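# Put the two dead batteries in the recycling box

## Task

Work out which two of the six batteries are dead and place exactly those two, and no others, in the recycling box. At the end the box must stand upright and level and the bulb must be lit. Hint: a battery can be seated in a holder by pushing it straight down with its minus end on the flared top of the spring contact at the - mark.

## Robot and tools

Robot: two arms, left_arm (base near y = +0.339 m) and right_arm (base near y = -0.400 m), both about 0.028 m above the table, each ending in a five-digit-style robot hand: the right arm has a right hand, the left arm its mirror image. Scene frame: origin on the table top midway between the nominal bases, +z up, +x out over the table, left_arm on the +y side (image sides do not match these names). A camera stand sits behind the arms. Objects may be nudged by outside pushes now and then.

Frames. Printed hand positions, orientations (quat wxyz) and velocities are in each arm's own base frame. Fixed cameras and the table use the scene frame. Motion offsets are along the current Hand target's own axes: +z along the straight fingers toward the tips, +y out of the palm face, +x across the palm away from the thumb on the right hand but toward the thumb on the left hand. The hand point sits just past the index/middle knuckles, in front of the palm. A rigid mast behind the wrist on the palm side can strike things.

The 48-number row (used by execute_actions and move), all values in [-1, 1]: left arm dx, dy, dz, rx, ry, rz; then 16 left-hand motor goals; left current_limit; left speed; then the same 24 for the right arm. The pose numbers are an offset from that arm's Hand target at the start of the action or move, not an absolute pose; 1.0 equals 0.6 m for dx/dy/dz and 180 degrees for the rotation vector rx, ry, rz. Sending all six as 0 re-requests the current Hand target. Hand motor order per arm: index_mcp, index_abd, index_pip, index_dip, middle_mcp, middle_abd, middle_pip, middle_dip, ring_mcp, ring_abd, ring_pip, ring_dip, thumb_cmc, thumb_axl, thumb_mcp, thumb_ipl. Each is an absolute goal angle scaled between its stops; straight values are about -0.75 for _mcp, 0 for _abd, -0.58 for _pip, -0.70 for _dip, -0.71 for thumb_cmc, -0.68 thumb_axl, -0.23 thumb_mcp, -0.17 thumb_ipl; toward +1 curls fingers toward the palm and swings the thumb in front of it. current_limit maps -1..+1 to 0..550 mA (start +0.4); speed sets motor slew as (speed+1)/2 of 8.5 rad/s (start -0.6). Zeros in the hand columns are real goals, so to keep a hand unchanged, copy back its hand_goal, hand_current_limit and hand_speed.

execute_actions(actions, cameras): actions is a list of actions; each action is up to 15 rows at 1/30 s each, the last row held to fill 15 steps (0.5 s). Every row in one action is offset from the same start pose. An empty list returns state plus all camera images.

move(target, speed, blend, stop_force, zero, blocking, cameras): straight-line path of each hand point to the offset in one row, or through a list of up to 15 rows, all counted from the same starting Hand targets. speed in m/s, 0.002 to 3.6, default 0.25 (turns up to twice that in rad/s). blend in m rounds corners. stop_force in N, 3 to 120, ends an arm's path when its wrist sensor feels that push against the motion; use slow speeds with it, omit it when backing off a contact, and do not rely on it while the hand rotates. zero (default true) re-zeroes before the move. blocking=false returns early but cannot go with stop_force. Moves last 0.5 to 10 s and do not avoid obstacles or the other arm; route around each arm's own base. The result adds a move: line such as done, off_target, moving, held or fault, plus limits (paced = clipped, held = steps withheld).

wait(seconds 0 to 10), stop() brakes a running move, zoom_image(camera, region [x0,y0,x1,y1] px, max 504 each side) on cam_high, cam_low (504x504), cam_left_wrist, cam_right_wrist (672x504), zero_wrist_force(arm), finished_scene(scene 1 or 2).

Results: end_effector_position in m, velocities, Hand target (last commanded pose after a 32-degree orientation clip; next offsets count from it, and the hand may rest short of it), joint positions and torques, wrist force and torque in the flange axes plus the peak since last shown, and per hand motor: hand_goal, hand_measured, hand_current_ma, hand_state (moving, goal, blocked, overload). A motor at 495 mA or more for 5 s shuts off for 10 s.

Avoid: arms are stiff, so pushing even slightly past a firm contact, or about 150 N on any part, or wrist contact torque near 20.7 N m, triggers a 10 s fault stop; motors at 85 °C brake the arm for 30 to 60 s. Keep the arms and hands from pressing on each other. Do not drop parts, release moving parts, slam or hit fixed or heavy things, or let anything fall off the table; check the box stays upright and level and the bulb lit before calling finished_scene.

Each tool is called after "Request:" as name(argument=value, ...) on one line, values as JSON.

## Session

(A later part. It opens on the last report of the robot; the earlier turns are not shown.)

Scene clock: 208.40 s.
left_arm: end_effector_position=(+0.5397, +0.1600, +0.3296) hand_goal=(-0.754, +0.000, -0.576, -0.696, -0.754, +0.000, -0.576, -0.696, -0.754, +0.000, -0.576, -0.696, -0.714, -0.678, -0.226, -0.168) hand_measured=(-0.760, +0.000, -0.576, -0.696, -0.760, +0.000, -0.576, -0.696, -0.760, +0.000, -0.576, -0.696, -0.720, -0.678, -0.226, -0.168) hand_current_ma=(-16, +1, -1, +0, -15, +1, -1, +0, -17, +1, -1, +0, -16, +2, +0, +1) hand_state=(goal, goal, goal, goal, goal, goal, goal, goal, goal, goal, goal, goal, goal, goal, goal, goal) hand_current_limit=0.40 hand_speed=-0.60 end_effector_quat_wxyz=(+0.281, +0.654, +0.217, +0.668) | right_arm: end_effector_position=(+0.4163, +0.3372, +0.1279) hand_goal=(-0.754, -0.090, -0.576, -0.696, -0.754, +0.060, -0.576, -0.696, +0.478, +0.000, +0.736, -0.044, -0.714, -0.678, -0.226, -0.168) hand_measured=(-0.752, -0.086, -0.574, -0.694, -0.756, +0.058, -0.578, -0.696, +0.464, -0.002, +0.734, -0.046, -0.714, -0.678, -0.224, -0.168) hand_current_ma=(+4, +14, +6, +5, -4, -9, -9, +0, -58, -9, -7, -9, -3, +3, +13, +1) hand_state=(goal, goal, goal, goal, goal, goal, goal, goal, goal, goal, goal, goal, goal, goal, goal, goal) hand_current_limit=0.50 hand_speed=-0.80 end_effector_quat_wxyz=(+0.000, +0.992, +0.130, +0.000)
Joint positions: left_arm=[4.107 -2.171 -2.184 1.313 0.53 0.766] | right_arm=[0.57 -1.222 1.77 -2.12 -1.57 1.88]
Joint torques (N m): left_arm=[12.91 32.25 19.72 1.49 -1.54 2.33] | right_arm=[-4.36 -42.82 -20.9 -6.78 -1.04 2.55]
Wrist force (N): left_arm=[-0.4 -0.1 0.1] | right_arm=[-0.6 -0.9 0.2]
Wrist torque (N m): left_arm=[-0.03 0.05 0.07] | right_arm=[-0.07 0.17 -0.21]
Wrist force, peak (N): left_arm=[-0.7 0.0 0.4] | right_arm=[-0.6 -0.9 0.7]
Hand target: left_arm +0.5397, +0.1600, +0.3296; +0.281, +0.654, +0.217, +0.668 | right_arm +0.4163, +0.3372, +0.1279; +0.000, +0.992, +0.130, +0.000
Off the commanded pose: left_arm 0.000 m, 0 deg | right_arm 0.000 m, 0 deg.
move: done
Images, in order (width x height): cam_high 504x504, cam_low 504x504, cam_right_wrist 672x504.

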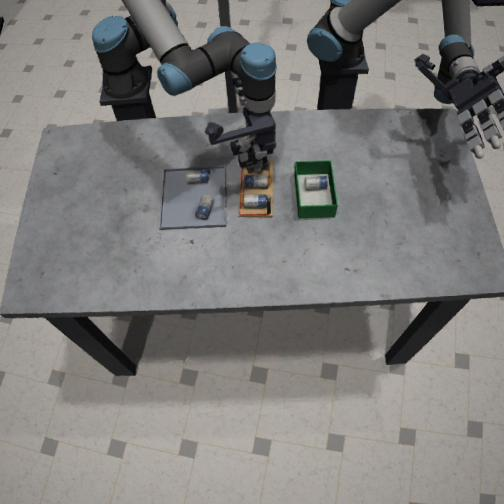

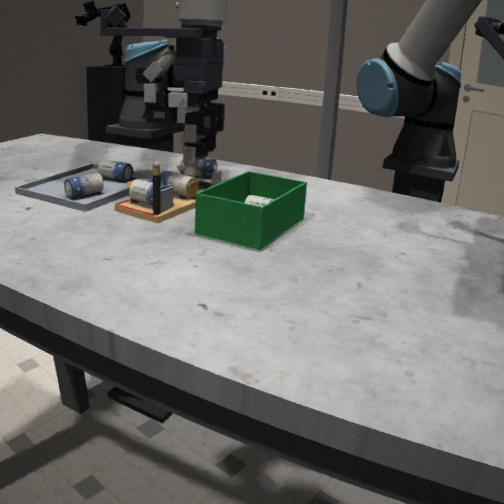

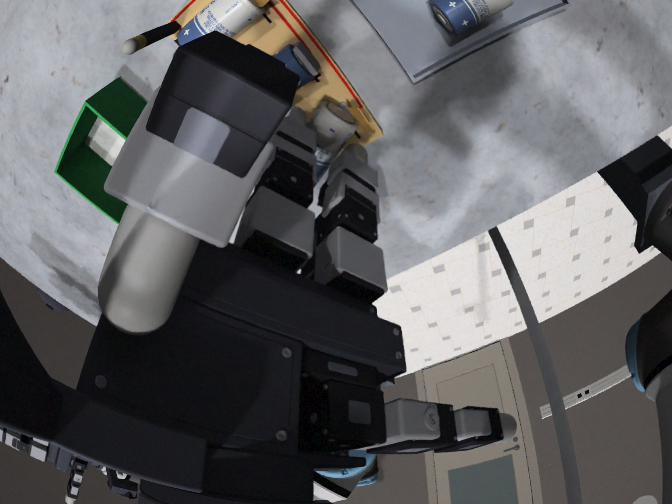

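Request:
move(target=[0,0,0,0,0,0,-0.754,0,-0.576,-0.696,-0.754,0,-0.576,-0.696,-0.754,0,-0.576,-0.696,-0.714,-0.678,-0.226,-0.168,0.4,-0.6,0,0.0075,0.002,0,0,0,-0.754,-0.09,-0.576,-0.696,-0.754,0.06,-0.576,-0.696,0.479,0,0.737,-0.043,-0.714,-0.678,-0.226,-0.168,0.5,-0.8], speed=0.05)

Request:
execute_actions(actions=[[[0,0,0,0,0,0,-0.754,0,-0.576,-0.696,-0.754,0,-0.576,-0.696,-0.754,0,-0.576,-0.696,-0.714,-0.678,-0.226,-0.168,0.4,-0.6,0,0,0,0,0,0,-0.754,0.1,-0.576,-0.696,-0.754,-0.1,-0.576,-0.696,0.479,0,0.737,-0.043,-0.714,-0.678,-0.226,-0.168,0.5,-0.92]],[[0,0,0,0,0,0,-0.754,0,-0.576,-0.696,-0.754,0,-0.576,-0.696,-0.754,0,-0.576,-0.696,-0.714,-0.678,-0.226,-0.168,0.4,-0.6,0,0,0,0,0,0,-0.754,0.1,-0.576,-0.696,-0.754,-0.1,-0.576,-0.696,0.479,0,0.737,-0.043,-0.714,-0.678,-0.226,-0.168,0.5,-0.92]]])

Request:
move(target=[0,0,0,0,0,0,-0.754,0,-0.576,-0.696,-0.754,0,-0.576,-0.696,-0.754,0,-0.576,-0.696,-0.714,-0.678,-0.226,-0.168,0.4,-0.6,0,0,-0.06,0,0,0,-0.754,0.1,-0.576,-0.696,-0.754,-0.1,-0.576,-0.696,0.479,0,0.737,-0.043,-0.714,-0.678,-0.226,-0.168,0.5,-0.92], speed=0.05, cameras=["cam_high","cam_low","cam_right_wrist"])

Request:
zoom_image(camera="cam_low", region=[100, 110, 240, 230])

Request:
zoom_image(camera="cam_high", region=[225, 150, 285, 220])

Scene clock: 213.60 s.
left_arm: end_effector_position=(+0.5397, +0.1600, +0.3296) hand_goal=(-0.754, +0.000, -0.576, -0.696, -0.754, +0.000, -0.576, -0.696, -0.754, +0.000, -0.576, -0.696, -0.714, -0.678, -0.226, -0.168) hand_measured=(-0.760, +0.000, -0.576, -0.696, -0.760, +0.000, -0.576, -0.696, -0.760, +0.000, -0.576, -0.696, -0.720, -0.678, -0.226, -0.168) hand_current_ma=(-16, +1, -1, +0, -15, +1, -1, +0, -17, +1, -1, +0, -16, +2, +0, +1) hand_state=(goal, goal, goal, goal, goal, goal, goal, goal, goal, goal, goal, goal, goal, goal, goal, goal) hand_current_limit=0.40 hand_speed=-0.60 end_effector_quat_wxyz=(+0.281, +0.654, +0.217, +0.668) | right_arm: end_effector_position=(+0.4174, +0.3330, +0.1268) hand_goal=(-0.754, -0.090, -0.576, -0.696, -0.754, +0.060, -0.576, -0.696, +0.478, +0.000, +0.736, -0.044, -0.714, -0.678, -0.226, -0.168) hand_measured=(-0.752, -0.086, -0.574, -0.694, -0.756, +0.058, -0.578, -0.696, +0.464, -0.002, +0.734, -0.046, -0.714, -0.678, -0.224, -0.168) hand_current_ma=(+4, +14, +6, +5, -4, -9, -9, +0, -58, -9, -7, -9, -3, +3, +13, +1) hand_state=(goal, goal, goal, goal, goal, goal, goal, goal, goal, goal, goal, goal, goal, goal, goal, goal) hand_current_limit=0.50 hand_speed=-0.80 end_effector_quat_wxyz=(+0.000, +0.992, +0.130, +0.000)
Joint positions: left_arm=[4.107 -2.171 -2.184 1.313 0.53 0.766] | right_arm=[0.563 -1.225 1.778 -2.124 -1.57 1.873]
Joint torques (N m): left_arm=[10.97 32.3 20.05 1.54 -1.6 2.46] | right_arm=[-12.65 -56.44 -20.9 -6.59 -0.8 -2.06]
Wrist force (N): left_arm=[-0.4 0.1 0.2] | right_arm=[-0.6 -0.9 0.2]
Wrist torque (N m): left_arm=[0.00 0.05 0.06] | right_arm=[-0.07 0.17 -0.21]
Wrist force, peak (N): left_arm=[-0.5 -0.1 0.5] | right_arm=[-0.9 -1.0 0.2]
Hand target: left_arm +0.5397, +0.1600, +0.3296; +0.281, +0.654, +0.217, +0.668 | right_arm +0.4174, +0.3329, +0.1267; +0.000, +0.992, +0.130, +0.000
Off the commanded pose: left_arm 0.000 m, 0 deg | right_arm 0.000 m, 0 deg.
move: done

Scene clock: 214.80 s.
left_arm: end_effector_position=(+0.5397, +0.1600, +0.3296) hand_goal=(-0.754, +0.000, -0.576, -0.696, -0.754, +0.000, -0.576, -0.696, -0.754, +0.000, -0.576, -0.696, -0.714, -0.678, -0.226, -0.168) hand_measured=(-0.760, +0.000, -0.576, -0.696, -0.760, +0.000, -0.576, -0.696, -0.760, +0.000, -0.576, -0.696, -0.720, -0.678, -0.226, -0.168) hand_current_ma=(-16, +1, -1, +0, -15, +1, -1, +0, -17, +1, -1, +0, -16, +2, +0, +1) hand_state=(goal, goal, goal, goal, goal, goal, goal, goal, goal, goal, goal, goal, goal, goal, goal, goal) hand_current_limit=0.40 hand_speed=-0.60 end_effector_quat_wxyz=(+0.281, +0.654, +0.217, +0.668) | right_arm: end_effector_position=(+0.4174, +0.3329, +0.1267) hand_goal=(-0.754, +0.100, -0.576, -0.696, -0.754, -0.100, -0.576, -0.696, +0.478, +0.000, +0.736, -0.044, -0.714, -0.678, -0.226, -0.168) hand_measured=(-0.752, -0.054, -0.574, -0.694, -0.756, +0.032, -0.578, -0.696, +0.464, -0.002, +0.734, -0.046, -0.714, -0.678, -0.224, -0.168) hand_current_ma=(+4, -413, +6, +5, -4, +412, -9, +0, -58, -9, -7, -9, -3, +3, +13, +1) hand_state=(goal, blocked, goal, goal, goal, blocked, goal, goal, goal, goal, goal, goal, goal, goal, goal, goal) hand_current_limit=0.50 hand_speed=-0.92 end_effector_quat_wxyz=(+0.000, +0.992, +0.130, +0.000)
Joint positions: left_arm=[4.107 -2.171 -2.184 1.313 0.53 0.766] | right_arm=[0.562 -1.225 1.778 -2.125 -1.57 1.873]
Joint torques (N m): left_arm=[11.07 33.82 19.25 1.46 -1.63 2.5] | right_arm=[-12.42 -56.07 -20.37 -5.41 0.25 -2.07]
Wrist force (N): left_arm=[-0.4 0.1 0.1] | right_arm=[0.0 -0.8 -0.1]
Wrist torque (N m): left_arm=[0.00 0.06 0.06] | right_arm=[-0.01 0.29 -0.16]
Wrist force, peak (N): left_arm=[-0.4 0.1 0.4] | right_arm=[-0.8 -0.7 0.3]
Hand target: left_arm +0.5397, +0.1600, +0.3296; +0.281, +0.654, +0.217, +0.668 | right_arm +0.4174, +0.3329, +0.1267; +0.000, +0.992, +0.130, +0.000
Off the commanded pose: left_arm 0.000 m, 0 deg | right_arm 0.000 m, 0 deg.
Step readings (end_effector_position of left_arm | right_arm):
0: (+0.5397, +0.1600, +0.3296) | (+0.4174, +0.3330, +0.1268)
1: (+0.5397, +0.1600, +0.3296) | (+0.4174, +0.3330, +0.1268)
2: (+0.5397, +0.1600, +0.3296) | (+0.4174, +0.3330, +0.1268)
4: (+0.5397, +0.1600, +0.3296) | (+0.4174, +0.3329, +0.1268)
8: (+0.5397, +0.1600, +0.3296) | (+0.4174, +0.3329, +0.1267)
15: (+0.5397, +0.1600, +0.3296) | (+0.4174, +0.3329, +0.1267)
16: (+0.5397, +0.1600, +0.3296) | (+0.4174, +0.3329, +0.1267)
17: (+0.5397, +0.1600, +0.3296) | (+0.4174, +0.3329, +0.1267)
19: (+0.5397, +0.1600, +0.3296) | (+0.4174, +0.3329, +0.1267)
23: (+0.5397, +0.1600, +0.3296) | (+0.4174, +0.3329, +0.1267)
30: (+0.5397, +0.1600, +0.3296) | (+0.4174, +0.3329, +0.1267)

Scene clock: 216.00 s.
left_arm: end_effector_position=(+0.5397, +0.1600, +0.3296) hand_goal=(-0.754, +0.000, -0.576, -0.696, -0.754, +0.000, -0.576, -0.696, -0.754, +0.000, -0.576, -0.696, -0.714, -0.678, -0.226, -0.168) hand_measured=(-0.760, +0.000, -0.576, -0.696, -0.760, +0.000, -0.576, -0.696, -0.760, +0.000, -0.576, -0.696, -0.720, -0.678, -0.226, -0.168) hand_current_ma=(-16, +1, -1, +0, -15, +1, -1, +0, -17, +1, -1, +0, -16, +2, +0, +1) hand_state=(goal, goal, goal, goal, goal, goal, goal, goal, goal, goal, goal, goal, goal, goal, goal, goal) hand_current_limit=0.40 hand_speed=-0.60 end_effector_quat_wxyz=(+0.281, +0.654, +0.217, +0.668) | right_arm: end_effector_position=(+0.4174, +0.3329, +0.1626) hand_goal=(-0.754, +0.100, -0.576, -0.696, -0.754, -0.100, -0.576, -0.696, +0.478, +0.000, +0.736, -0.044, -0.714, -0.678, -0.226, -0.168) hand_measured=(-0.754, -0.054, -0.576, -0.694, -0.750, +0.032, -0.576, -0.696, +0.464, -0.002, +0.734, -0.046, -0.714, -0.678, -0.224, -0.168) hand_current_ma=(+0, -412, +2, +4, +13, +412, +3, +0, -58, -9, -7, -9, -3, +3, +13, +1) hand_state=(goal, blocked, goal, goal, goal, blocked, goal, goal, goal, goal, goal, goal, goal, goal, goal, goal) hand_current_limit=0.50 hand_speed=-0.92 end_effector_quat_wxyz=(+0.000, +0.992, +0.130, +0.000)
Joint positions: left_arm=[4.107 -2.171 -2.184 1.313 0.53 0.766] | right_arm=[0.562 -1.267 1.732 -2.036 -1.57 1.873]
Joint torques (N m): left_arm=[12.07 33.57 19.66 1.53 -1.41 2.44] | right_arm=[-13 -57.54 -36.45 -0.84 -0.3 -2.07]
Wrist force (N): left_arm=[-0.5 0.0 0.3] | right_arm=[-0.2 -0.4 3.8]
Wrist torque (N m): left_arm=[-0.03 0.07 0.06] | right_arm=[-0.31 0.24 -0.17]
Wrist force, peak (N): left_arm=[-0.8 0.1 0.0] | right_arm=[-0.4 -0.7 4.6]
Hand target: left_arm +0.5397, +0.1600, +0.3296; +0.281, +0.654, +0.217, +0.668 | right_arm +0.4174, +0.3329, +0.1627; +0.000, +0.992, +0.130, +0.000
Off the commanded pose: left_arm 0.000 m, 0 deg | right_arm 0.000 m, 0 deg.
move: done
Images, in order (width x height): cam_high 504x504, cam_low 504x504, cam_right_wrist 672x504.

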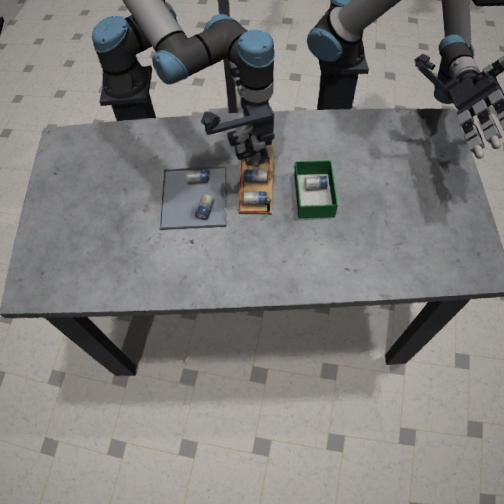

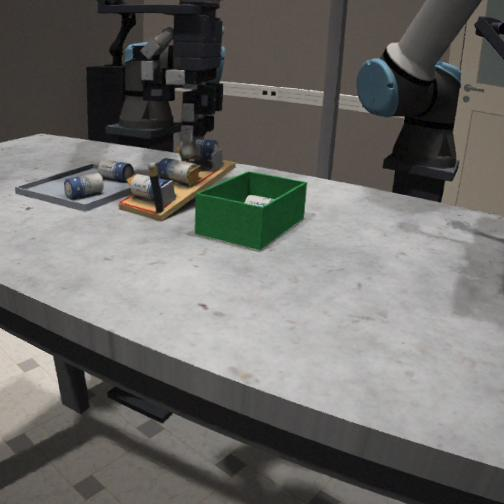

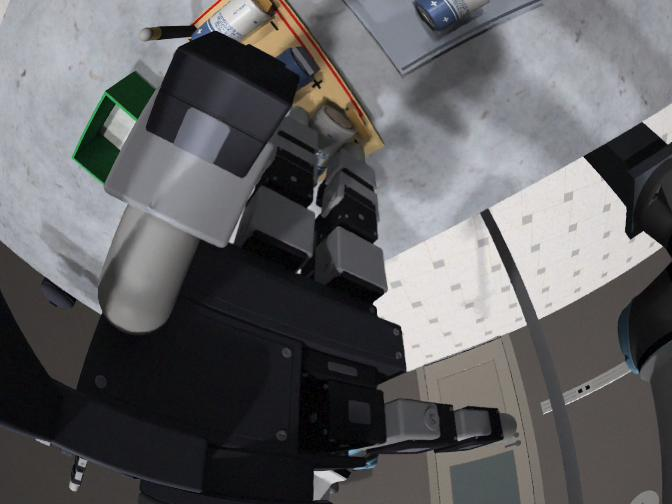

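Scaled by 3.600 from the camera's 504x504 image, which has a finer 720x720 frame.

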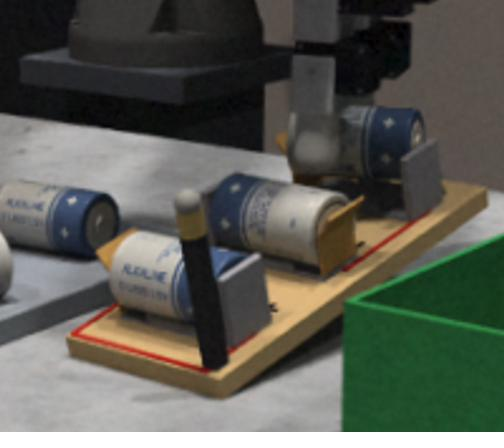

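Scaled by 7.200 from the camera's 504x504 image, which has a finer 720x720 frame.

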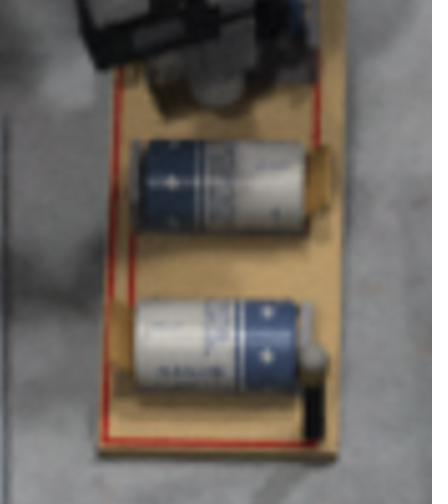

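Request:
move(target=[0,0,0,0,0,0,-0.754,0,-0.576,-0.696,-0.754,0,-0.576,-0.696,-0.754,0,-0.576,-0.696,-0.714,-0.678,-0.226,-0.168,0.4,-0.6,0,0,0.0595,0,0,0,-0.754,0.1,-0.576,-0.696,-0.754,-0.1,-0.576,-0.696,0.479,0,0.737,-0.043,-0.714,-0.678,-0.226,-0.168,0.5,-0.92], speed=0.06, stop_force=8, cameras=["cam_low"])

Request:
zoom_image(camera="cam_low", region=[100, 110, 240, 230])

Scene clock: 218.37 s.
left_arm: end_effector_position=(+0.5397, +0.1600, +0.3296) hand_goal=(-0.754, +0.000, -0.576, -0.696, -0.754, +0.000, -0.576, -0.696, -0.754, +0.000, -0.576, -0.696, -0.714, -0.678, -0.226, -0.168) hand_measured=(-0.760, +0.000, -0.576, -0.696, -0.760, +0.000, -0.576, -0.696, -0.760, +0.000, -0.576, -0.696, -0.720, -0.678, -0.226, -0.168) hand_current_ma=(-16, +1, -1, +0, -15, +1, -1, +0, -17, +1, -1, +0, -16, +2, +0, +1) hand_state=(goal, goal, goal, goal, goal, goal, goal, goal, goal, goal, goal, goal, goal, goal, goal, goal) hand_current_limit=0.40 hand_speed=-0.60 end_effector_quat_wxyz=(+0.281, +0.654, +0.217, +0.668) | right_arm: end_effector_position=(+0.4175, +0.3329, +0.1271) hand_goal=(-0.754, +0.100, -0.576, -0.696, -0.754, -0.100, -0.576, -0.696, +0.478, +0.000, +0.736, -0.044, -0.714, -0.678, -0.226, -0.168) hand_measured=(-0.754, -0.054, -0.576, -0.694, -0.754, +0.028, -0.576, -0.696, +0.464, -0.002, +0.734, -0.046, -0.714, -0.678, -0.224, -0.168) hand_current_ma=(+0, -413, +1, +4, +0, +412, +3, +0, -58, -9, -7, -9, -3, +3, +13, +1) hand_state=(goal, blocked, goal, goal, goal, blocked, goal, goal, goal, goal, goal, goal, goal, goal, goal, goal) hand_current_limit=0.50 hand_speed=-0.92 end_effector_quat_wxyz=(+0.000, +0.992, +0.130, +0.000)
Joint positions: left_arm=[4.107 -2.171 -2.184 1.313 0.53 0.766] | right_arm=[0.562 -1.226 1.778 -2.124 -1.57 1.873]
Joint torques (N m): left_arm=[11.95 34.14 21.14 1.61 -1.61 2.44] | right_arm=[-6.24 -46.07 -24.06 -4.96 -0.24 0.23]
Wrist force (N): left_arm=[-0.3 -0.2 0.2] | right_arm=[-1.9 -0.8 -4.6]
Wrist torque (N m): left_arm=[-0.07 0.04 0.08] | right_arm=[0.30 0.01 -0.32]
Wrist force, peak (N): left_arm=[-0.7 0.2 0.4] | right_arm=[-1.9 -0.7 -5.0]
Hand target: left_arm +0.5397, +0.1600, +0.3296; +0.281, +0.654, +0.217, +0.668 | right_arm +0.4175, +0.3329, +0.1272; +0.000, +0.992, +0.130, +0.000
Off the commanded pose: left_arm 0.000 m, 0 deg | right_arm 0.000 m, 0 deg.
move: contact (right_arm)
Images, in order (width x height): cam_low 504x504.

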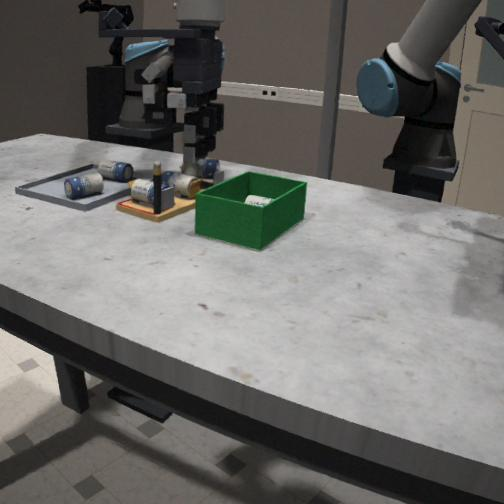

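Scaled by 3.600 from the camera's 504x504 image, which has a finer 720x720 frame.

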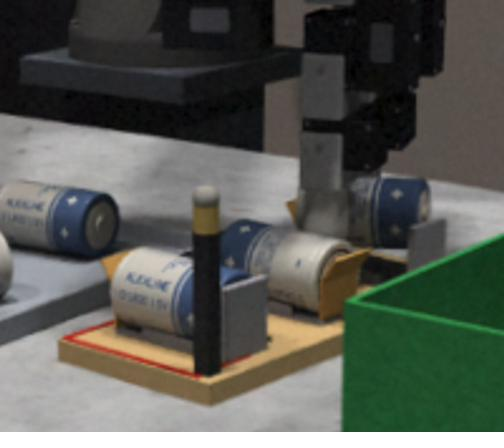

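Request:
move(target=[0,0,0,0,0,0,-0.754,0,-0.576,-0.696,-0.754,0,-0.576,-0.696,-0.754,0,-0.576,-0.696,-0.714,-0.678,-0.226,-0.168,0.4,-0.6,-0.033,-0.0043,0,0,0,0.0833,-0.754,0.1,-0.576,-0.696,-0.754,-0.1,-0.576,-0.696,0.479,0,0.737,-0.043,-0.714,-0.678,-0.226,-0.168,0.76,-0.92], speed=0.1, cameras=["cam_low","cam_high","cam_right_wrist"])

Request:
zoom_image(camera="cam_low", region=[100, 110, 240, 230])

Request:
zoom_image(camera="cam_high", region=[225, 140, 285, 200])

Request:
zoom_image(camera="cam_right_wrist", region=[200, 0, 460, 220])

Scene clock: 222.30 s.
left_arm: end_effector_position=(+0.5397, +0.1600, +0.3296) hand_goal=(-0.754, +0.000, -0.576, -0.696, -0.754, +0.000, -0.576, -0.696, -0.754, +0.000, -0.576, -0.696, -0.714, -0.678, -0.226, -0.168) hand_measured=(-0.760, +0.000, -0.576, -0.696, -0.760, +0.000, -0.576, -0.696, -0.760, +0.000, -0.576, -0.696, -0.720, -0.678, -0.226, -0.168) hand_current_ma=(-16, +1, -1, +0, -15, +1, -1, +0, -17, +1, -1, +0, -16, +2, +0, +1) hand_state=(goal, goal, goal, goal, goal, goal, goal, goal, goal, goal, goal, goal, goal, goal, goal, goal) hand_current_limit=0.40 hand_speed=-0.60 end_effector_quat_wxyz=(+0.281, +0.654, +0.217, +0.668) | right_arm: end_effector_position=(+0.3977, +0.3303, +0.1272) hand_goal=(-0.754, +0.100, -0.576, -0.696, -0.754, -0.100, -0.576, -0.696, +0.478, +0.000, +0.736, -0.044, -0.714, -0.678, -0.226, -0.168) hand_measured=(-0.734, -0.054, -0.566, -0.692, -0.770, +0.024, -0.586, -0.700, +0.464, -0.002, +0.734, -0.046, -0.714, -0.678, -0.224, -0.168) hand_current_ma=(+84, -484, +41, +14, -66, +484, -41, -12, -58, -9, -7, -9, -3, +3, +13, +1) hand_state=(goal, blocked, goal, goal, goal, blocked, goal, goal, goal, goal, goal, goal, goal, goal, goal, goal) hand_current_limit=0.76 hand_speed=-0.92 end_effector_quat_wxyz=(+0.000, +1.000, -0.001, +0.000)
Joint positions: left_arm=[4.107 -2.171 -2.184 1.313 0.53 0.766] | right_arm=[0.551 -1.23 1.783 -2.125 -1.57 2.123]
Joint torques (N m): left_arm=[10.88 32.1 20.16 1.67 -1.61 2.51] | right_arm=[-12.65 -54.08 -19.39 -6.32 -0.94 2.67]
Wrist force (N): left_arm=[-0.3 0.1 0.1] | right_arm=[-0.4 -0.7 -3.0]
Wrist torque (N m): left_arm=[-0.01 0.04 0.07] | right_arm=[0.18 0.20 -0.22]
Wrist force, peak (N): left_arm=[-0.4 0.2 0.4] | right_arm=[-2.0 -0.8 -4.9]
Hand target: left_arm +0.5397, +0.1600, +0.3296; +0.281, +0.654, +0.217, +0.668 | right_arm +0.3977, +0.3303, +0.1272; +0.000, +1.000, -0.001, +0.000
Off the commanded pose: left_arm 0.000 m, 0 deg | right_arm 0.000 m, 0 deg.
move: done
Images, in order (width x height): cam_high 504x504, cam_low 504x504, cam_right_wrist 672x504.

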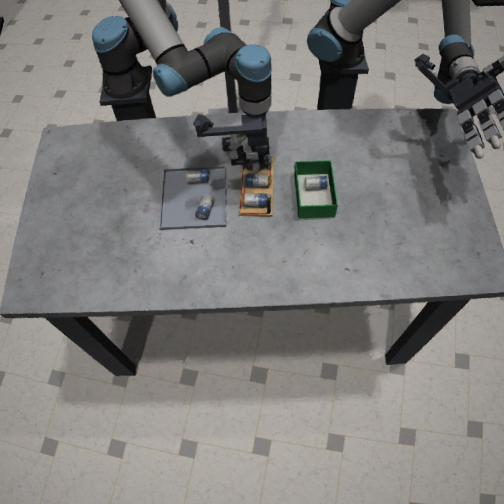

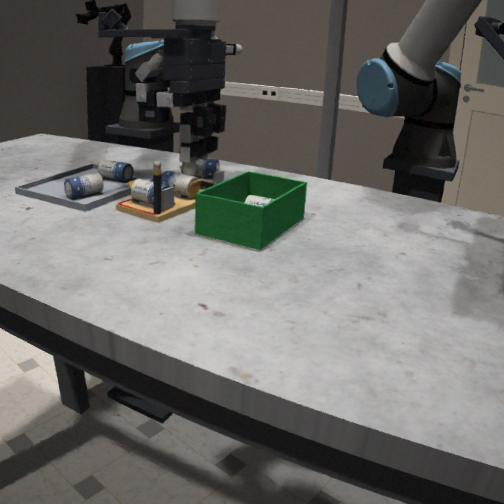

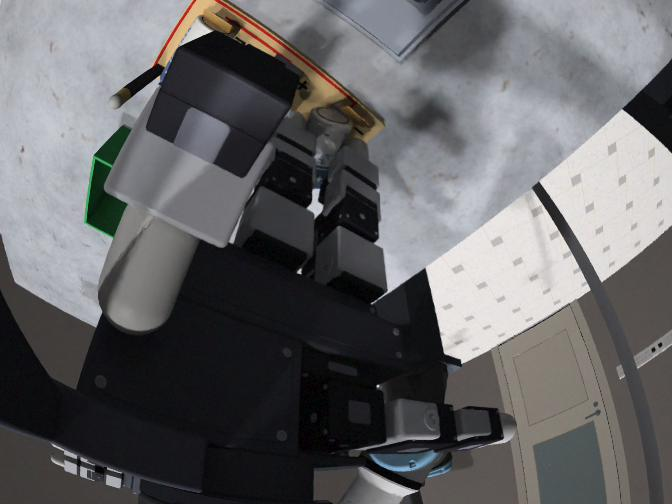

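Scaled by 3.600 from the camera's 504x504 image, which has a finer 720x720 frame.

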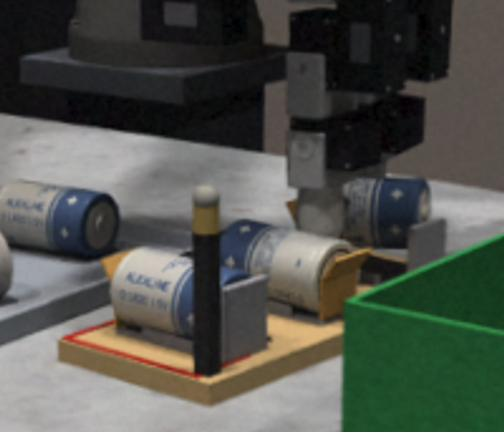

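Scaled by 8.400 from the camera's 504x504 image, which has a finer 720x720 frame.

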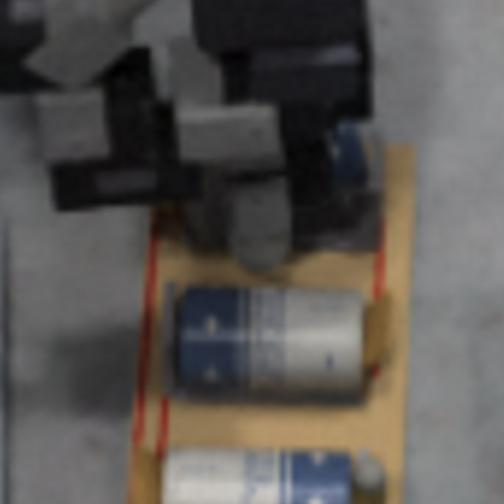

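Scaled by 1.938 from the camera's 672x504 image, which has a finer 960x720 frame.

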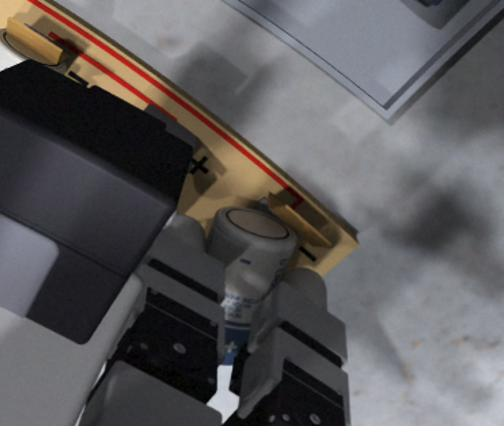

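Request:
execute_actions(actions=[[[0,0,0,0,0,0,-0.754,0,-0.576,-0.696,-0.754,0,-0.576,-0.696,-0.754,0,-0.576,-0.696,-0.714,-0.678,-0.226,-0.168,0.4,-0.6,0,0,0,0,0,0,-0.754,0.12,-0.576,-0.696,-0.754,-0.12,-0.576,-0.696,-1,-0.22,-0.14,0.1,-0.714,-0.678,-0.226,-0.168,0.76,-0.75]],[[0,0,0,0,0,0,-0.754,0,-0.576,-0.696,-0.754,0,-0.576,-0.696,-0.754,0,-0.576,-0.696,-0.714,-0.678,-0.226,-0.168,0.4,-0.6,0,0,0,0,0,0,-0.754,0.12,-0.576,-0.696,-0.754,-0.12,-0.576,-0.696,-1,-0.22,-0.14,0.1,-0.714,-0.678,-0.226,-0.168,0.76,-0.75]],[[0,0,0,0,0,0,-0.754,0,-0.576,-0.696,-0.754,0,-0.576,-0.696,-0.754,0,-0.576,-0.696,-0.714,-0.678,-0.226,-0.168,0.4,-0.6,0,0,0,0,0,0,-0.754,0.12,-0.576,-0.696,-0.754,-0.12,-0.576,-0.696,-1,-0.22,-0.4,-0.4,-0.714,-0.678,-0.226,-0.168,0.76,-0.88]],[[0,0,0,0,0,0,-0.754,0,-0.576,-0.696,-0.754,0,-0.576,-0.696,-0.754,0,-0.576,-0.696,-0.714,-0.678,-0.226,-0.168,0.4,-0.6,0,0,0,0,0,0,-0.754,0.12,-0.576,-0.696,-0.754,-0.12,-0.576,-0.696,-1,-0.22,-0.4,-0.4,-0.714,-0.678,-0.226,-0.168,0.76,-0.88]]])

Request:
move(target=[0,0,0,0,0,0,-0.754,0,-0.576,-0.696,-0.754,0,-0.576,-0.696,-0.754,0,-0.576,-0.696,-0.714,-0.678,-0.226,-0.168,0.4,-0.6,0,0,-0.025,0,0,0,-0.754,0.12,-0.576,-0.696,-0.754,-0.12,-0.576,-0.696,-1,-0.22,-0.45,-0.45,-0.714,-0.678,-0.226,-0.168,0.76,-0.7], speed=0.03, cameras=["cam_high","cam_low","cam_right_wrist"])

Request:
zoom_image(camera="cam_low", region=[100, 110, 240, 230])

Scene clock: 226.97 s.
left_arm: end_effector_position=(+0.5397, +0.1600, +0.3296) hand_goal=(-0.754, +0.000, -0.576, -0.696, -0.754, +0.000, -0.576, -0.696, -0.754, +0.000, -0.576, -0.696, -0.714, -0.678, -0.226, -0.168) hand_measured=(-0.760, +0.000, -0.576, -0.696, -0.760, +0.000, -0.576, -0.696, -0.760, +0.000, -0.576, -0.696, -0.720, -0.678, -0.226, -0.168) hand_current_ma=(-16, +1, -1, +0, -15, +1, -1, +0, -17, +1, -1, +0, -16, +2, +0, +1) hand_state=(goal, goal, goal, goal, goal, goal, goal, goal, goal, goal, goal, goal, goal, goal, goal, goal) hand_current_limit=0.40 hand_speed=-0.60 end_effector_quat_wxyz=(+0.281, +0.654, +0.217, +0.668) | right_arm: end_effector_position=(+0.3977, +0.3303, +0.1272) hand_goal=(-0.754, +0.120, -0.576, -0.696, -0.754, -0.120, -0.576, -0.696, -1.000, -0.220, -0.400, -0.400, -0.714, -0.678, -0.226, -0.168) hand_measured=(-0.738, -0.054, -0.566, -0.692, -0.774, +0.020, -0.586, -0.700, -0.766, -0.194, -0.368, -0.370, -0.714, -0.678, -0.224, -0.168) hand_current_ma=(+72, -484, +39, +14, -87, +484, -43, -12, +484, +93, +138, +131, -3, +3, +13, +1) hand_state=(goal, blocked, goal, goal, goal, blocked, goal, goal, blocked, blocked, blocked, blocked, goal, goal, goal, goal) hand_current_limit=0.76 hand_speed=-0.88 end_effector_quat_wxyz=(+0.000, +1.000, -0.001, +0.000)
Joint positions: left_arm=[4.107 -2.171 -2.184 1.313 0.53 0.766] | right_arm=[0.551 -1.23 1.783 -2.125 -1.57 2.124]
Joint torques (N m): left_arm=[12.55 32.91 20.39 1.69 -1.58 2.49] | right_arm=[-11.69 -52.99 -19.88 -6.12 -0.95 2.28]
Wrist force (N): left_arm=[-0.2 -0.1 0.3] | right_arm=[-1.7 0.8 -4.8]
Wrist torque (N m): left_arm=[-0.06 0.03 0.09] | right_arm=[0.16 0.14 -0.21]
Wrist force, peak (N): left_arm=[-0.8 0.2 -0.1] | right_arm=[-1.5 0.6 -5.0]
Hand target: left_arm +0.5397, +0.1600, +0.3296; +0.281, +0.654, +0.217, +0.668 | right_arm +0.3977, +0.3303, +0.1272; +0.000, +1.000, -0.001, +0.000
Off the commanded pose: left_arm 0.000 m, 0 deg | right_arm 0.000 m, 0 deg.
Step readings (end_effector_position of left_arm | right_arm):
0: (+0.5397, +0.1600, +0.3296) | (+0.3977, +0.3303, +0.1272)
1: (+0.5397, +0.1600, +0.3296) | (+0.3977, +0.3303, +0.1272)
2: (+0.5397, +0.1600, +0.3296) | (+0.3977, +0.3303, +0.1272)
4: (+0.5397, +0.1600, +0.3296) | (+0.3977, +0.3303, +0.1272)
8: (+0.5397, +0.1600, +0.3296) | (+0.3977, +0.3303, +0.1272)
15: (+0.5397, +0.1600, +0.3296) | (+0.3977, +0.3303, +0.1272)
16: (+0.5397, +0.1600, +0.3296) | (+0.3977, +0.3303, +0.1272)
17: (+0.5397, +0.1600, +0.3296) | (+0.3977, +0.3303, +0.1272)
19: (+0.5397, +0.1600, +0.3296) | (+0.3977, +0.3303, +0.1272)
23: (+0.5397, +0.1600, +0.3296) | (+0.3977, +0.3303, +0.1272)
30: (+0.5397, +0.1600, +0.3296) | (+0.3977, +0.3303, +0.1272)
31: (+0.5397, +0.1600, +0.3296) | (+0.3977, +0.3303, +0.1272)
32: (+0.5397, +0.1600, +0.3296) | (+0.3977, +0.3303, +0.1272)
34: (+0.5397, +0.1600, +0.3296) | (+0.3977, +0.3303, +0.1272)
38: (+0.5397, +0.1600, +0.3296) | (+0.3977, +0.3303, +0.1272)
45: (+0.5397, +0.1600, +0.3296) | (+0.3977, +0.3303, +0.1272)
46: (+0.5397, +0.1600, +0.3296) | (+0.3977, +0.3303, +0.1272)
47: (+0.5397, +0.1600, +0.3296) | (+0.3977, +0.3303, +0.1272)
49: (+0.5397, +0.1600, +0.3296) | (+0.3977, +0.3303, +0.1272)
53: (+0.5397, +0.1600, +0.3296) | (+0.3977, +0.3303, +0.1272)
60: (+0.5397, +0.1600, +0.3296) | (+0.3977, +0.3303, +0.1272)

Scene clock: 227.90 s.
left_arm: end_effector_position=(+0.5397, +0.1600, +0.3296) hand_goal=(-0.754, +0.000, -0.576, -0.696, -0.754, +0.000, -0.576, -0.696, -0.754, +0.000, -0.576, -0.696, -0.714, -0.678, -0.226, -0.168) hand_measured=(-0.760, +0.000, -0.576, -0.696, -0.760, +0.000, -0.576, -0.696, -0.760, +0.000, -0.576, -0.696, -0.720, -0.678, -0.226, -0.168) hand_current_ma=(-16, +1, -1, +0, -15, +1, -1, +0, -17, +1, -1, +0, -16, +2, +0, +1) hand_state=(goal, goal, goal, goal, goal, goal, goal, goal, goal, goal, goal, goal, goal, goal, goal, goal) hand_current_limit=0.40 hand_speed=-0.60 end_effector_quat_wxyz=(+0.281, +0.654, +0.217, +0.668) | right_arm: end_effector_position=(+0.3977, +0.3303, +0.1421) hand_goal=(-0.754, +0.120, -0.576, -0.696, -0.754, -0.120, -0.576, -0.696, -1.000, -0.220, -0.450, -0.450, -0.714, -0.678, -0.226, -0.168) hand_measured=(-0.752, -0.056, -0.574, -0.692, -0.786, +0.018, -0.594, -0.702, -0.798, -0.184, -0.380, -0.422, -0.714, -0.678, -0.224, -0.168) hand_current_ma=(+9, -484, +10, +12, -142, +484, -77, -23, +484, +137, +313, +119, -3, +3, +13, +1) hand_state=(goal, blocked, goal, goal, blocked, blocked, goal, goal, blocked, blocked, blocked, blocked, goal, goal, goal, goal) hand_current_limit=0.76 hand_speed=-0.70 end_effector_quat_wxyz=(+0.000, +1.000, -0.001, +0.000)
Joint positions: left_arm=[4.107 -2.171 -2.184 1.313 0.53 0.766] | right_arm=[0.551 -1.248 1.765 -2.089 -1.57 2.124]
Joint torques (N m): left_arm=[11.41 32.31 20.33 1.95 -1.52 2.75] | right_arm=[-11.91 -57.91 -34.54 -0.94 -0.21 1.05]
Wrist force (N): left_arm=[0.0 0.2 0.3] | right_arm=[-0.3 -0.4 3.6]
Wrist torque (N m): left_arm=[-0.02 0.01 0.09] | right_arm=[-0.43 0.28 -0.12]
Wrist force, peak (N): left_arm=[-0.6 0.2 0.0] | right_arm=[-2.2 0.9 -5.2]
Hand target: left_arm +0.5397, +0.1600, +0.3296; +0.281, +0.654, +0.217, +0.668 | right_arm +0.3977, +0.3303, +0.1422; +0.000, +1.000, -0.001, +0.000
Off the commanded pose: left_arm 0.000 m, 0 deg | right_arm 0.000 m, 0 deg.
move: done
Images, in order (width x height): cam_high 504x504, cam_low 504x504, cam_right_wrist 672x504.

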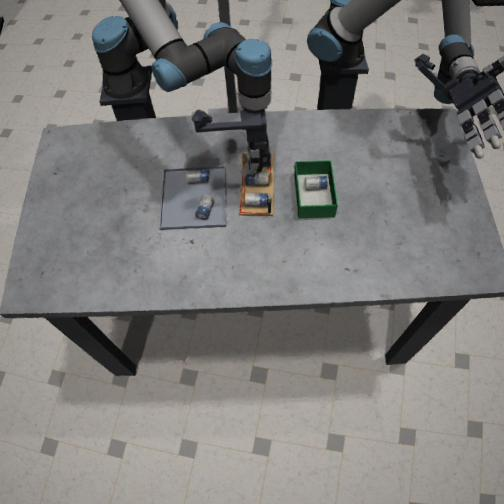

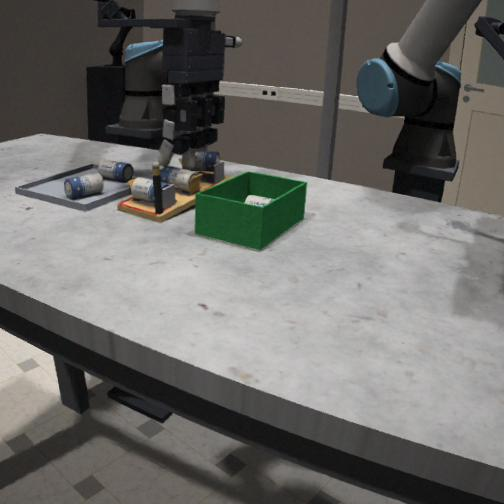

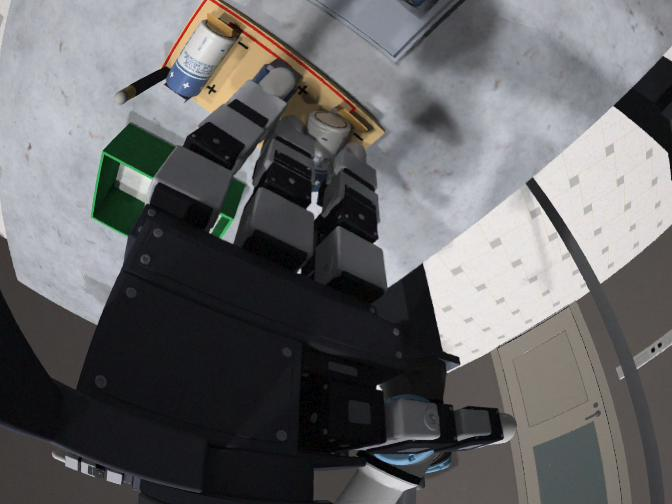

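Scaled by 3.600 from the camera's 504x504 image, which has a finer 720x720 frame.

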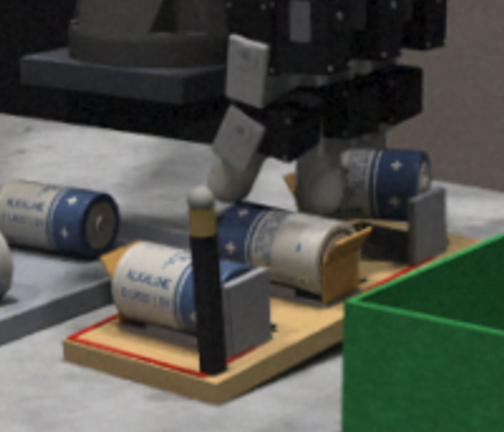

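Request:
move(target=[0,0,0,0,0,0,-0.754,0,-0.576,-0.696,-0.754,0,-0.576,-0.696,-0.754,0,-0.576,-0.696,-0.714,-0.678,-0.226,-0.168,0.4,-0.6,0,0,0.0245,0,0,0,-0.754,0.1,-0.576,-0.696,-0.754,-0.1,-0.576,-0.696,0.479,0,0.737,-0.043,-0.714,-0.678,-0.226,-0.168,0.76,-0.7], speed=0.04, stop_force=8)

Request:
execute_actions(actions=[[[0,0,0,0,0,0,-0.754,0,-0.576,-0.696,-0.754,0,-0.576,-0.696,-0.754,0,-0.576,-0.696,-0.714,-0.678,-0.226,-0.168,0.4,-0.6,0,0,0,0,0,0,-0.754,-0.08,-0.576,-0.696,-0.754,0.065,-0.576,-0.696,0.479,0,0.737,-0.043,-0.714,-0.678,-0.226,-0.168,0.5,-0.88]]])

Request:
move(target=[0,0,0,0,0,0,-0.754,0,-0.576,-0.696,-0.754,0,-0.576,-0.696,-0.754,0,-0.576,-0.696,-0.714,-0.678,-0.226,-0.168,0.4,-0.6,0,0,-0.095,0,0,0,-0.754,-0.08,-0.576,-0.696,-0.754,0.065,-0.576,-0.696,0.479,0,0.737,-0.043,-0.714,-0.678,-0.226,-0.168,0.5,-0.88], speed=0.1, cameras=["cam_high","cam_low","cam_right_wrist"])

Request:
zoom_image(camera="cam_low", region=[150, 140, 230, 220])

Request:
zoom_image(camera="cam_high", region=[235, 140, 285, 190])

Request:
zoom_image(camera="cam_right_wrist", region=[200, 0, 460, 220])

Scene clock: 231.50 s.
left_arm: end_effector_position=(+0.5397, +0.1600, +0.3296) hand_goal=(-0.754, +0.000, -0.576, -0.696, -0.754, +0.000, -0.576, -0.696, -0.754, +0.000, -0.576, -0.696, -0.714, -0.678, -0.226, -0.168) hand_measured=(-0.760, +0.000, -0.576, -0.696, -0.760, +0.000, -0.576, -0.696, -0.760, +0.000, -0.576, -0.696, -0.720, -0.678, -0.226, -0.168) hand_current_ma=(-16, +1, -1, +0, -15, +1, -1, +0, -17, +1, -1, +0, -16, +2, +0, +1) hand_state=(goal, goal, goal, goal, goal, goal, goal, goal, goal, goal, goal, goal, goal, goal, goal, goal) hand_current_limit=0.40 hand_speed=-0.60 end_effector_quat_wxyz=(+0.281, +0.654, +0.217, +0.668) | right_arm: end_effector_position=(+0.3977, +0.3303, +0.1275) hand_goal=(-0.754, +0.100, -0.576, -0.696, -0.754, -0.100, -0.576, -0.696, +0.478, +0.000, +0.736, -0.044, -0.714, -0.678, -0.226, -0.168) hand_measured=(-0.742, -0.056, -0.570, -0.692, -0.780, +0.018, -0.594, -0.702, +0.462, -0.004, +0.732, -0.046, -0.714, -0.678, -0.224, -0.168) hand_current_ma=(+52, -484, +25, +12, -113, +473, -77, -23, -70, -10, -11, -9, -3, +3, +13, +1) hand_state=(goal, blocked, goal, goal, blocked, blocked, goal, goal, goal, goal, goal, goal, goal, goal, goal, goal) hand_current_limit=0.76 hand_speed=-0.70 end_effector_quat_wxyz=(+0.000, +1.000, -0.001, +0.000)
Joint positions: left_arm=[4.107 -2.171 -2.184 1.313 0.53 0.766] | right_arm=[0.551 -1.23 1.783 -2.125 -1.57 2.124]
Joint torques (N m): left_arm=[11.14 32.95 20.12 1.8 -1.63 2.54] | right_arm=[-6.35 -42.7 -21.33 -7 -0.44 -0.3]
Wrist force (N): left_arm=[-0.3 0.3 0.2] | right_arm=[-1.4 -0.8 0.9]
Wrist torque (N m): left_arm=[0.00 0.04 0.06] | right_arm=[-0.11 0.10 -0.28]
Wrist force, peak (N): left_arm=[-0.6 -0.1 0.5] | right_arm=[-1.3 -1.1 3.9]
Hand target: left_arm +0.5397, +0.1600, +0.3296; +0.281, +0.654, +0.217, +0.668 | right_arm +0.3977, +0.3303, +0.1275; +0.000, +1.000, -0.001, +0.000
Off the commanded pose: left_arm 0.000 m, 0 deg | right_arm 0.000 m, 0 deg.
move: done

Scene clock: 232.20 s.
left_arm: end_effector_position=(+0.5397, +0.1600, +0.3296) hand_goal=(-0.754, +0.000, -0.576, -0.696, -0.754, +0.000, -0.576, -0.696, -0.754, +0.000, -0.576, -0.696, -0.714, -0.678, -0.226, -0.168) hand_measured=(-0.760, +0.000, -0.576, -0.696, -0.760, +0.000, -0.576, -0.696, -0.760, +0.000, -0.576, -0.696, -0.720, -0.678, -0.226, -0.168) hand_current_ma=(-16, +1, -1, +0, -15, +1, -1, +0, -17, +1, -1, +0, -16, +2, +0, +1) hand_state=(goal, goal, goal, goal, goal, goal, goal, goal, goal, goal, goal, goal, goal, goal, goal, goal) hand_current_limit=0.40 hand_speed=-0.60 end_effector_quat_wxyz=(+0.281, +0.654, +0.217, +0.668) | right_arm: end_effector_position=(+0.3977, +0.3303, +0.1275) hand_goal=(-0.754, -0.080, -0.576, -0.696, -0.754, +0.064, -0.576, -0.696, +0.478, +0.000, +0.736, -0.044, -0.714, -0.678, -0.226, -0.168) hand_measured=(-0.748, -0.078, -0.572, -0.694, -0.756, +0.062, -0.578, -0.698, +0.462, -0.004, +0.732, -0.046, -0.714, -0.678, -0.224, -0.168) hand_current_ma=(+24, +5, +14, +10, -4, -9, -9, -10, -70, -10, -11, -9, -3, +3, +13, +1) hand_state=(goal, goal, goal, goal, goal, goal, goal, goal, goal, goal, goal, goal, goal, goal, goal, goal) hand_current_limit=0.50 hand_speed=-0.88 end_effector_quat_wxyz=(+0.000, +1.000, -0.001, +0.000)
Joint positions: left_arm=[4.107 -2.171 -2.184 1.313 0.53 0.766] | right_arm=[0.551 -1.23 1.783 -2.125 -1.57 2.124]
Joint torques (N m): left_arm=[12.95 33.34 19.99 1.61 -1.49 2.71] | right_arm=[-3.55 -42.11 -21.43 -4.74 -1 0.38]
Wrist force (N): left_arm=[-0.4 0.1 0.3] | right_arm=[-0.7 -0.6 0.3]
Wrist torque (N m): left_arm=[-0.02 0.06 0.07] | right_arm=[-0.07 0.17 -0.22]
Wrist force, peak (N): left_arm=[-0.6 0.1 0.1] | right_arm=[-1.5 -0.8 0.6]
Hand target: left_arm +0.5397, +0.1600, +0.3296; +0.281, +0.654, +0.217, +0.668 | right_arm +0.3977, +0.3303, +0.1275; +0.000, +1.000, -0.001, +0.000
Off the commanded pose: left_arm 0.000 m, 0 deg | right_arm 0.000 m, 0 deg.
Step readings (end_effector_position of left_arm | right_arm):
0: (+0.5397, +0.1600, +0.3296) | (+0.3977, +0.3303, +0.1275)
1: (+0.5397, +0.1600, +0.3296) | (+0.3977, +0.3303, +0.1275)
2: (+0.5397, +0.1600, +0.3296) | (+0.3977, +0.3303, +0.1275)
4: (+0.5397, +0.1600, +0.3296) | (+0.3977, +0.3303, +0.1275)
8: (+0.5397, +0.1600, +0.3296) | (+0.3977, +0.3303, +0.1275)
15: (+0.5397, +0.1600, +0.3296) | (+0.3977, +0.3303, +0.1275)

Scene clock: 233.33 s.
left_arm: end_effector_position=(+0.5397, +0.1600, +0.3296) hand_goal=(-0.754, +0.000, -0.576, -0.696, -0.754, +0.000, -0.576, -0.696, -0.754, +0.000, -0.576, -0.696, -0.714, -0.678, -0.226, -0.168) hand_measured=(-0.760, +0.000, -0.576, -0.696, -0.760, +0.000, -0.576, -0.696, -0.760, +0.000, -0.576, -0.696, -0.720, -0.678, -0.226, -0.168) hand_current_ma=(-16, +1, -1, +0, -15, +1, -1, +0, -17, +1, -1, +0, -16, +2, +0, +1) hand_state=(goal, goal, goal, goal, goal, goal, goal, goal, goal, goal, goal, goal, goal, goal, goal, goal) hand_current_limit=0.40 hand_speed=-0.60 end_effector_quat_wxyz=(+0.281, +0.654, +0.217, +0.668) | right_arm: end_effector_position=(+0.3976, +0.3302, +0.1844) hand_goal=(-0.754, -0.080, -0.576, -0.696, -0.754, +0.064, -0.576, -0.696, +0.478, +0.000, +0.736, -0.044, -0.714, -0.678, -0.226, -0.168) hand_measured=(-0.750, -0.078, -0.574, -0.694, -0.756, +0.062, -0.578, -0.698, +0.462, -0.004, +0.732, -0.046, -0.714, -0.678, -0.224, -0.168) hand_current_ma=(+16, +5, +10, +8, -4, -9, -9, -10, -67, -10, -11, -9, -3, +3, +13, +1) hand_state=(goal, goal, goal, goal, goal, goal, goal, goal, goal, goal, goal, goal, goal, goal, goal, goal) hand_current_limit=0.50 hand_speed=-0.88 end_effector_quat_wxyz=(+0.000, +1.000, -0.001, +0.000) end_effector_velocity=(-0.001, +0.000, +0.001) end_effector_angular_velocity=(-0.001, +0.003, +0.001)
Joint positions: left_arm=[4.107 -2.171 -2.184 1.313 0.53 0.766] | right_arm=[0.551 -1.293 1.706 -1.984 -1.57 2.124]
Joint velocities: left_arm=[within noise] | right_arm=[0.001 0 -0.002 0.005 0.001 -0.001]
Joint torques (N m): left_arm=[12.09 33.17 21.01 1.62 -1.5 2.64] | right_arm=[-4.6 -54.75 -35.07 -0.92 1.28 -1.19]
Wrist force (N): left_arm=[-0.2 0.0 0.3] | right_arm=[-0.6 -0.6 0.5]
Wrist torque (N m): left_arm=[-0.03 0.04 0.08] | right_arm=[-0.05 0.17 -0.21]
Wrist force, peak (N): left_arm=[-0.6 0.1 0.3] | right_arm=[-0.6 -0.7 1.2]
Hand target: left_arm +0.5397, +0.1600, +0.3296; +0.281, +0.654, +0.217, +0.668 | right_arm +0.3976, +0.3302, +0.1845; +0.000, +1.000, -0.001, +0.000
Off the commanded pose: left_arm 0.000 m, 0 deg | right_arm 0.000 m, 0 deg.
move: done
Images, in order (width x height): cam_high 504x504, cam_low 504x504, cam_right_wrist 672x504.

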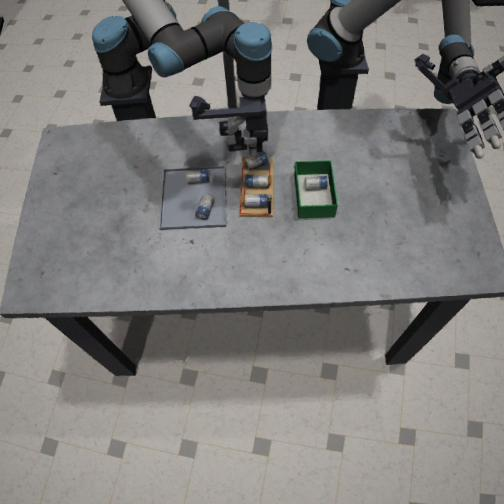

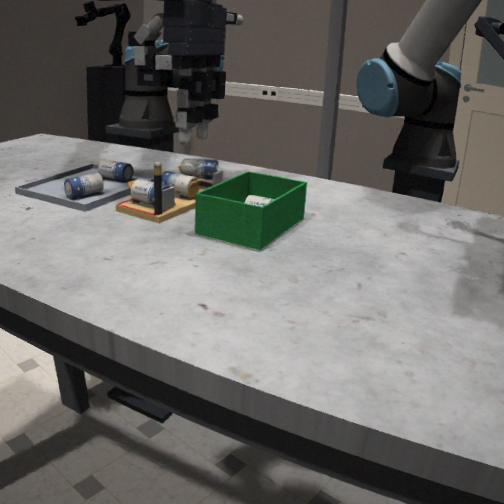

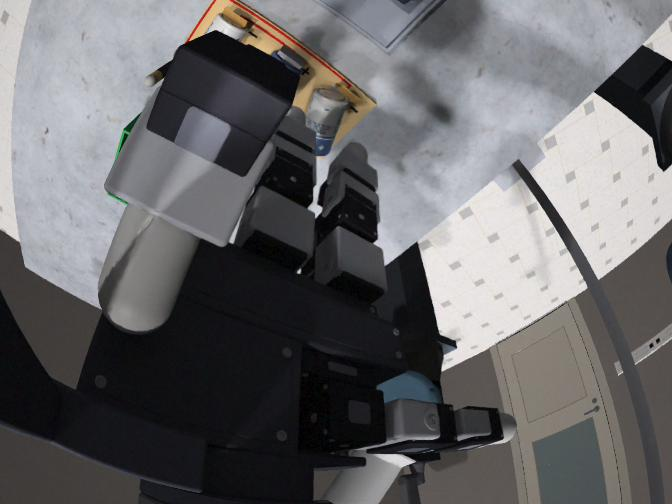

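Scaled by 6.300 from the camera's 504x504 image, which has a finer 720x720 frame.

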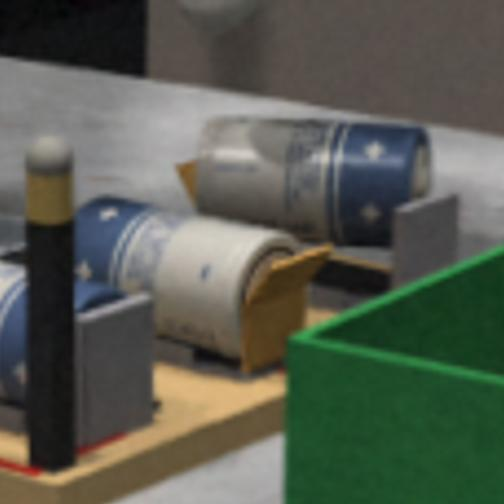

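Scaled by 10.080 from the camera's 504x504 image, which has a finer 720x720 frame.

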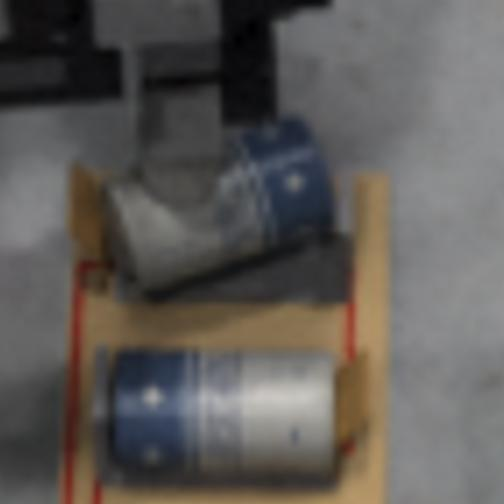

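Scaled by 1.938 from the camera's 672x504 image, which has a finer 960x720 frame.

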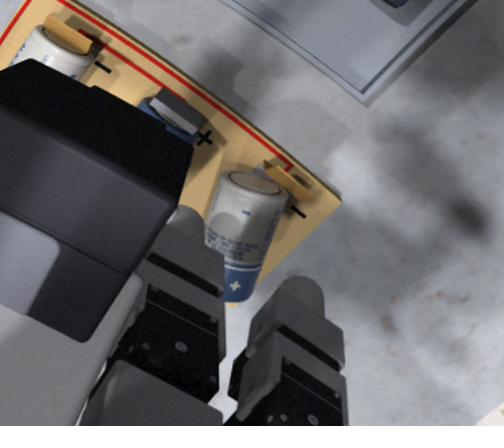

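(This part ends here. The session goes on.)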